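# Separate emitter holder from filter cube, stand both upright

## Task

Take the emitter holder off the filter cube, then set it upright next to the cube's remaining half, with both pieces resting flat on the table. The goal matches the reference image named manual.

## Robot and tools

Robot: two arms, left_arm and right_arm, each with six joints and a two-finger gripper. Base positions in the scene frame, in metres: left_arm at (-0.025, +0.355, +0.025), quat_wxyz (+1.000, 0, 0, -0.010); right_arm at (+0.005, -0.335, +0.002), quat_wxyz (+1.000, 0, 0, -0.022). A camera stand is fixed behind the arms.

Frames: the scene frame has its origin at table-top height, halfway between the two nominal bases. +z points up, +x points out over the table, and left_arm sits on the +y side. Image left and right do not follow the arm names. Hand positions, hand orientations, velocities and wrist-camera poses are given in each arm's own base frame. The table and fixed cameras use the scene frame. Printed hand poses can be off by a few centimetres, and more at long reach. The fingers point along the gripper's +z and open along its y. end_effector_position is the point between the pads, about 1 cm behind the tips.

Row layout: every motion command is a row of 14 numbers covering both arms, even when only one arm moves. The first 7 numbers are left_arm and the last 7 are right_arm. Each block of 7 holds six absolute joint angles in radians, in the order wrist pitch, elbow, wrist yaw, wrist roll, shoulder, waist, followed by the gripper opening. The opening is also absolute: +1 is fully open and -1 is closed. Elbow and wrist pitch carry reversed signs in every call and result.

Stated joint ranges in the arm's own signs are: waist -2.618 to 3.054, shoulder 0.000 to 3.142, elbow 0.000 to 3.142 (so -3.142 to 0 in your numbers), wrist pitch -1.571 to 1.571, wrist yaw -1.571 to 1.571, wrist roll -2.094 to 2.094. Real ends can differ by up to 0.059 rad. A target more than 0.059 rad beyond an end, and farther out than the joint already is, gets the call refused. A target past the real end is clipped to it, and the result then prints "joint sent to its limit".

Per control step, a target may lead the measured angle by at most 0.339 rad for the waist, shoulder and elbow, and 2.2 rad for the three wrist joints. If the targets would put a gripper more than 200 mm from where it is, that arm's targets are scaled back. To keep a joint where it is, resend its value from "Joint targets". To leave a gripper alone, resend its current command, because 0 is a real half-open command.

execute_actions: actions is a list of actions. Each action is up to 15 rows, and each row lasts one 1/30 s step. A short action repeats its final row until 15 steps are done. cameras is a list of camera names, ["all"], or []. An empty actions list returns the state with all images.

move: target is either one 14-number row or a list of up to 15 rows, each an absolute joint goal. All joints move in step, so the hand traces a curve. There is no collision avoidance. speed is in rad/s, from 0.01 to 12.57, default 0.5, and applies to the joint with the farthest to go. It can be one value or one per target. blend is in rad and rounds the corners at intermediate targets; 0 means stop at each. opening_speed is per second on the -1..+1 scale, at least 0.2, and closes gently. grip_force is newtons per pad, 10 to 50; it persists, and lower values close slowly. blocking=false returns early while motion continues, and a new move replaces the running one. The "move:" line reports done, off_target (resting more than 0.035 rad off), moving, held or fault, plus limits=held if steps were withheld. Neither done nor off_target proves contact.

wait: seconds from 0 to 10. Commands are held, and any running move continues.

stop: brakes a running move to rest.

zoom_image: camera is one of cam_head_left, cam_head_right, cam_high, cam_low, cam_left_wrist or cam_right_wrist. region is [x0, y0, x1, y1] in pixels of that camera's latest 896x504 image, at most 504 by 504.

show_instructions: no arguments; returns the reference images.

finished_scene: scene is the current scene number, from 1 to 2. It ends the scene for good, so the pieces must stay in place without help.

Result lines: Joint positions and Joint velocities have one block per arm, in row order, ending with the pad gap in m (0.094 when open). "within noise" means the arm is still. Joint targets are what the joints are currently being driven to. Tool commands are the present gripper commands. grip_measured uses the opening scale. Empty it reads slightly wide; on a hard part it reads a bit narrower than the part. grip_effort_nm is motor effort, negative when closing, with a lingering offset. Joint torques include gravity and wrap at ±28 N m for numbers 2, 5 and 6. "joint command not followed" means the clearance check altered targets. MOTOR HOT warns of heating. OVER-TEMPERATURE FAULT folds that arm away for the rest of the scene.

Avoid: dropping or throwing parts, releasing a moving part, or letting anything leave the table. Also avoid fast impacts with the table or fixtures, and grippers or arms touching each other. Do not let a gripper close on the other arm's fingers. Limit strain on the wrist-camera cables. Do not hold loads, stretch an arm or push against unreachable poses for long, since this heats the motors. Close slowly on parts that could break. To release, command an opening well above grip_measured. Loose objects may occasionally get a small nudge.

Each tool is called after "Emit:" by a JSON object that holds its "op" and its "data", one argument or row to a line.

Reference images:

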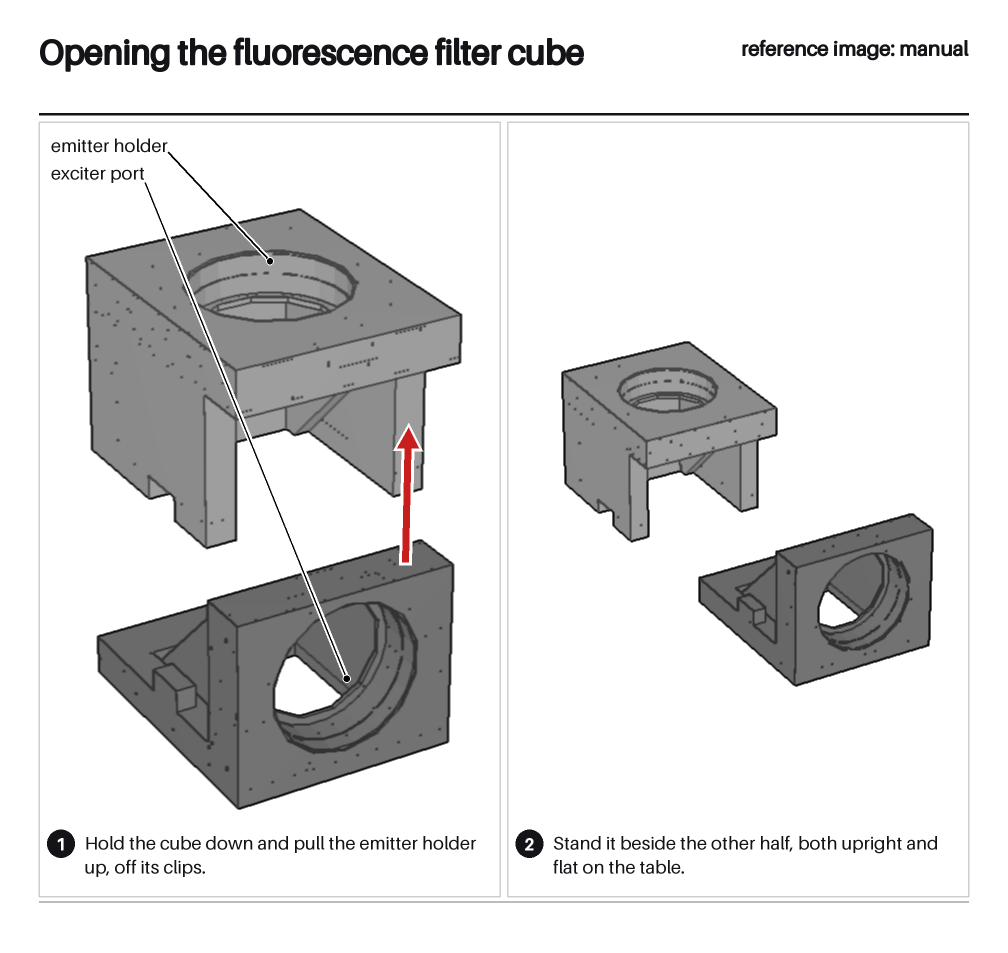

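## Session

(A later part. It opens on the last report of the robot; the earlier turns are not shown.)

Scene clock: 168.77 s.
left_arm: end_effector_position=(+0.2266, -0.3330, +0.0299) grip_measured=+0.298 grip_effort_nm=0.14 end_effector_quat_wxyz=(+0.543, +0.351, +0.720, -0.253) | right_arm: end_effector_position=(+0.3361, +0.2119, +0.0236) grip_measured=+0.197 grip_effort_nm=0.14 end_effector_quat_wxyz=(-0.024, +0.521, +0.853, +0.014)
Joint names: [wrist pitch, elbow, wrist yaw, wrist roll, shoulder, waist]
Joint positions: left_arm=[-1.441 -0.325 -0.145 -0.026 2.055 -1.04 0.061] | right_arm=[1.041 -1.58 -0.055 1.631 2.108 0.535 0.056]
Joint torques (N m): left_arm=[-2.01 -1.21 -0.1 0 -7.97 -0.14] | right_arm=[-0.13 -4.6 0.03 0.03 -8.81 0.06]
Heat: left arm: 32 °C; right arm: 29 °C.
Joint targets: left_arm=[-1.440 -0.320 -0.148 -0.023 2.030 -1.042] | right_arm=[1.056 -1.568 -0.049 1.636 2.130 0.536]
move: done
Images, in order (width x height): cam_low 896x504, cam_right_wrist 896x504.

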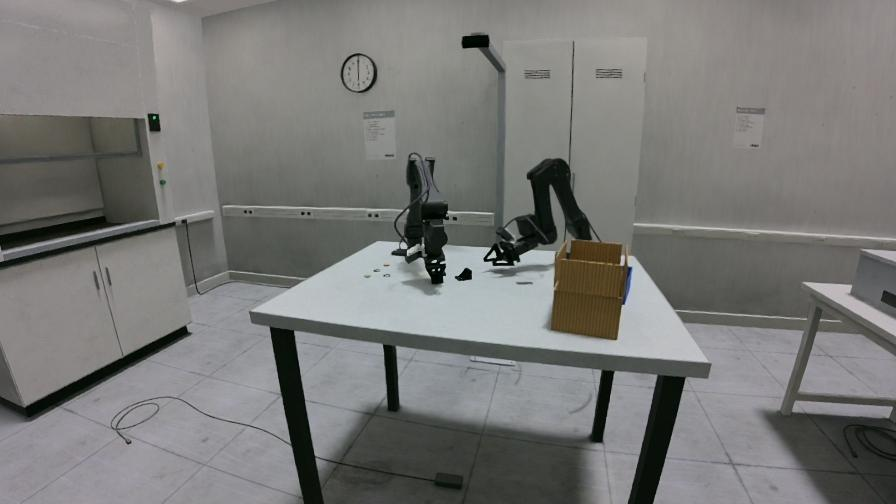

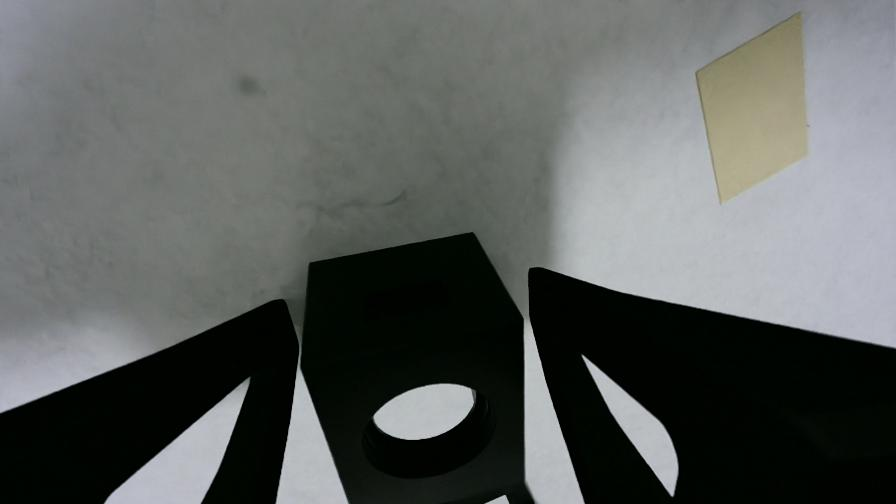

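Emit:
{"op": "move", "data": {
  "target": [
    [-1.44,-0.32,-0.148,-0.023,2.03,-1.042,0.3,1.056,-1.575,-0.053,1.632,2.125,0.536,0.33],
    [-1.44,-0.32,-0.148,-0.023,2.03,-1.042,0.3,1.275,-1.81,-0.053,1.632,2.11,0.536,0.33],
    [-1.44,-0.32,-0.148,-0.023,2.03,-1.042,0.3,1.30,-1.87,-0.053,1.632,2.03,0.536,0.33]
  ],
  "speed": [0.1,0.25,0.3],
  "blend": [0,0.05,0],
  "cameras": ["cam_right_wrist","cam_low","cam_head_left","cam_left_wrist"]
}}

Emit:
{"op": "zoom_image", "data": {
  "camera": "cam_low",
  "region": [410, 245, 480, 295]
}}

Emit:
{"op": "zoom_image", "data": {
  "camera": "cam_head_left",
  "region": [380, 220, 500, 300]
}}

Scene clock: 172.13 s.
left_arm: end_effector_position=(+0.2266, -0.3330, +0.0299) grip_measured=+0.298 grip_effort_nm=0.13 end_effector_quat_wxyz=(+0.543, +0.351, +0.720, -0.253) | right_arm: end_effector_position=(+0.3566, +0.2241, +0.1092) grip_measured=+0.327 grip_effort_nm=0.14 end_effector_quat_wxyz=(-0.002, +0.519, +0.853, +0.056)
Joint names: [wrist pitch, elbow, wrist yaw, wrist roll, shoulder, waist]
Joint positions: left_arm=[-1.441 -0.325 -0.145 -0.026 2.055 -1.04 0.061] | right_arm=[1.261 -1.851 -0.055 1.631 2.063 0.535 0.062]
Joint torques (N m): left_arm=[-2 -1.18 -0.08 0 -7.97 -0.08] | right_arm=[-0.1 -8.02 -0.02 -0.01 -13.39 0.06]
Heat: left arm: 32 °C; right arm: 29 °C.
Joint targets: left_arm=[-1.440 -0.320 -0.148 -0.023 2.030 -1.042] | right_arm=[1.300 -1.870 -0.053 1.632 2.030 0.536]
move: off_target (right_arm); blend cut to 0.04 rad at target 2; right_arm: the wrist pitch is farthest, 0.039 rad from its target
Images, in order (width x height): cam_head_left 896x504, cam_low 896x504, cam_left_wrist 896x504, cam_right_wrist 896x504.

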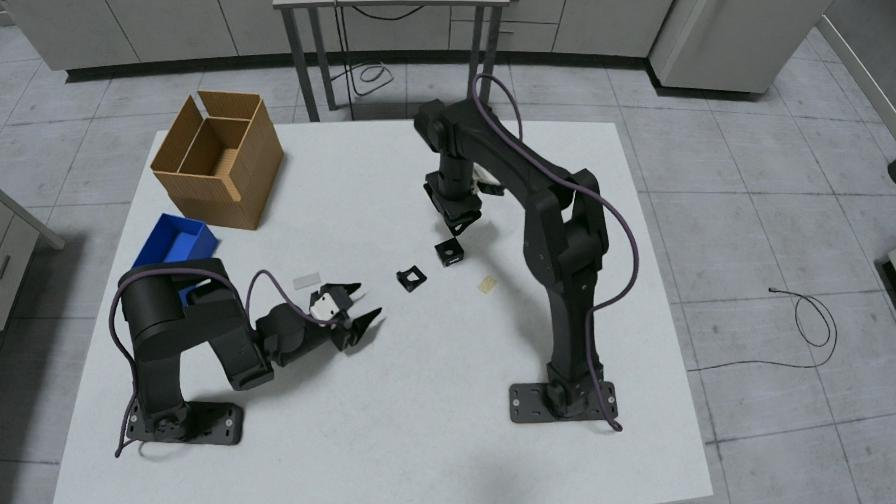

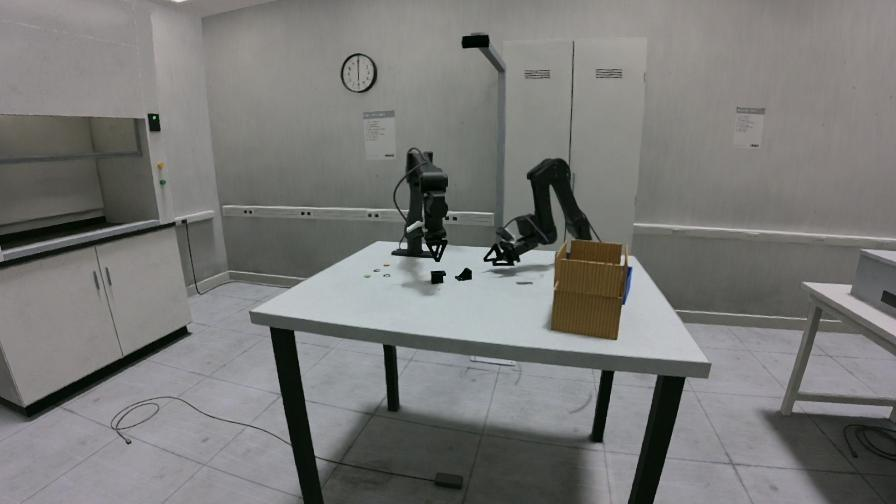

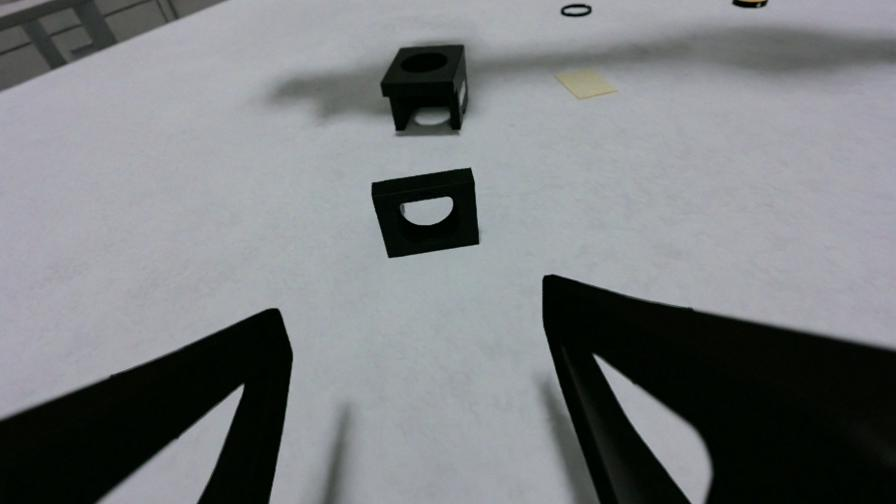

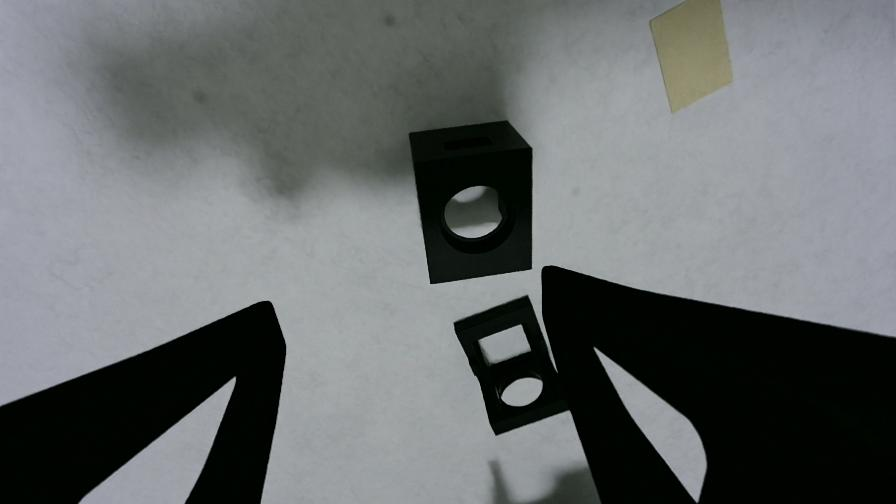

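Scaled by 7.200 from the camera's 896x504 image, which has a finer 1280x720 frame.

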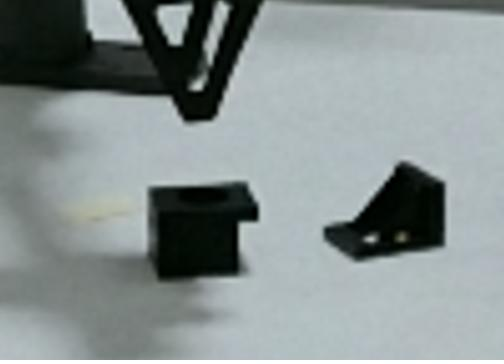

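Scaled by 4.200 from the camera's 896x504 image, which has a finer 1280x720 frame.

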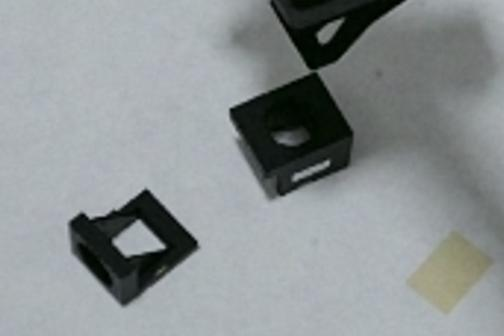

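Emit:
{"op": "finished_scene", "data": {
  "scene": 1
}}

The scene is finished: the task was done.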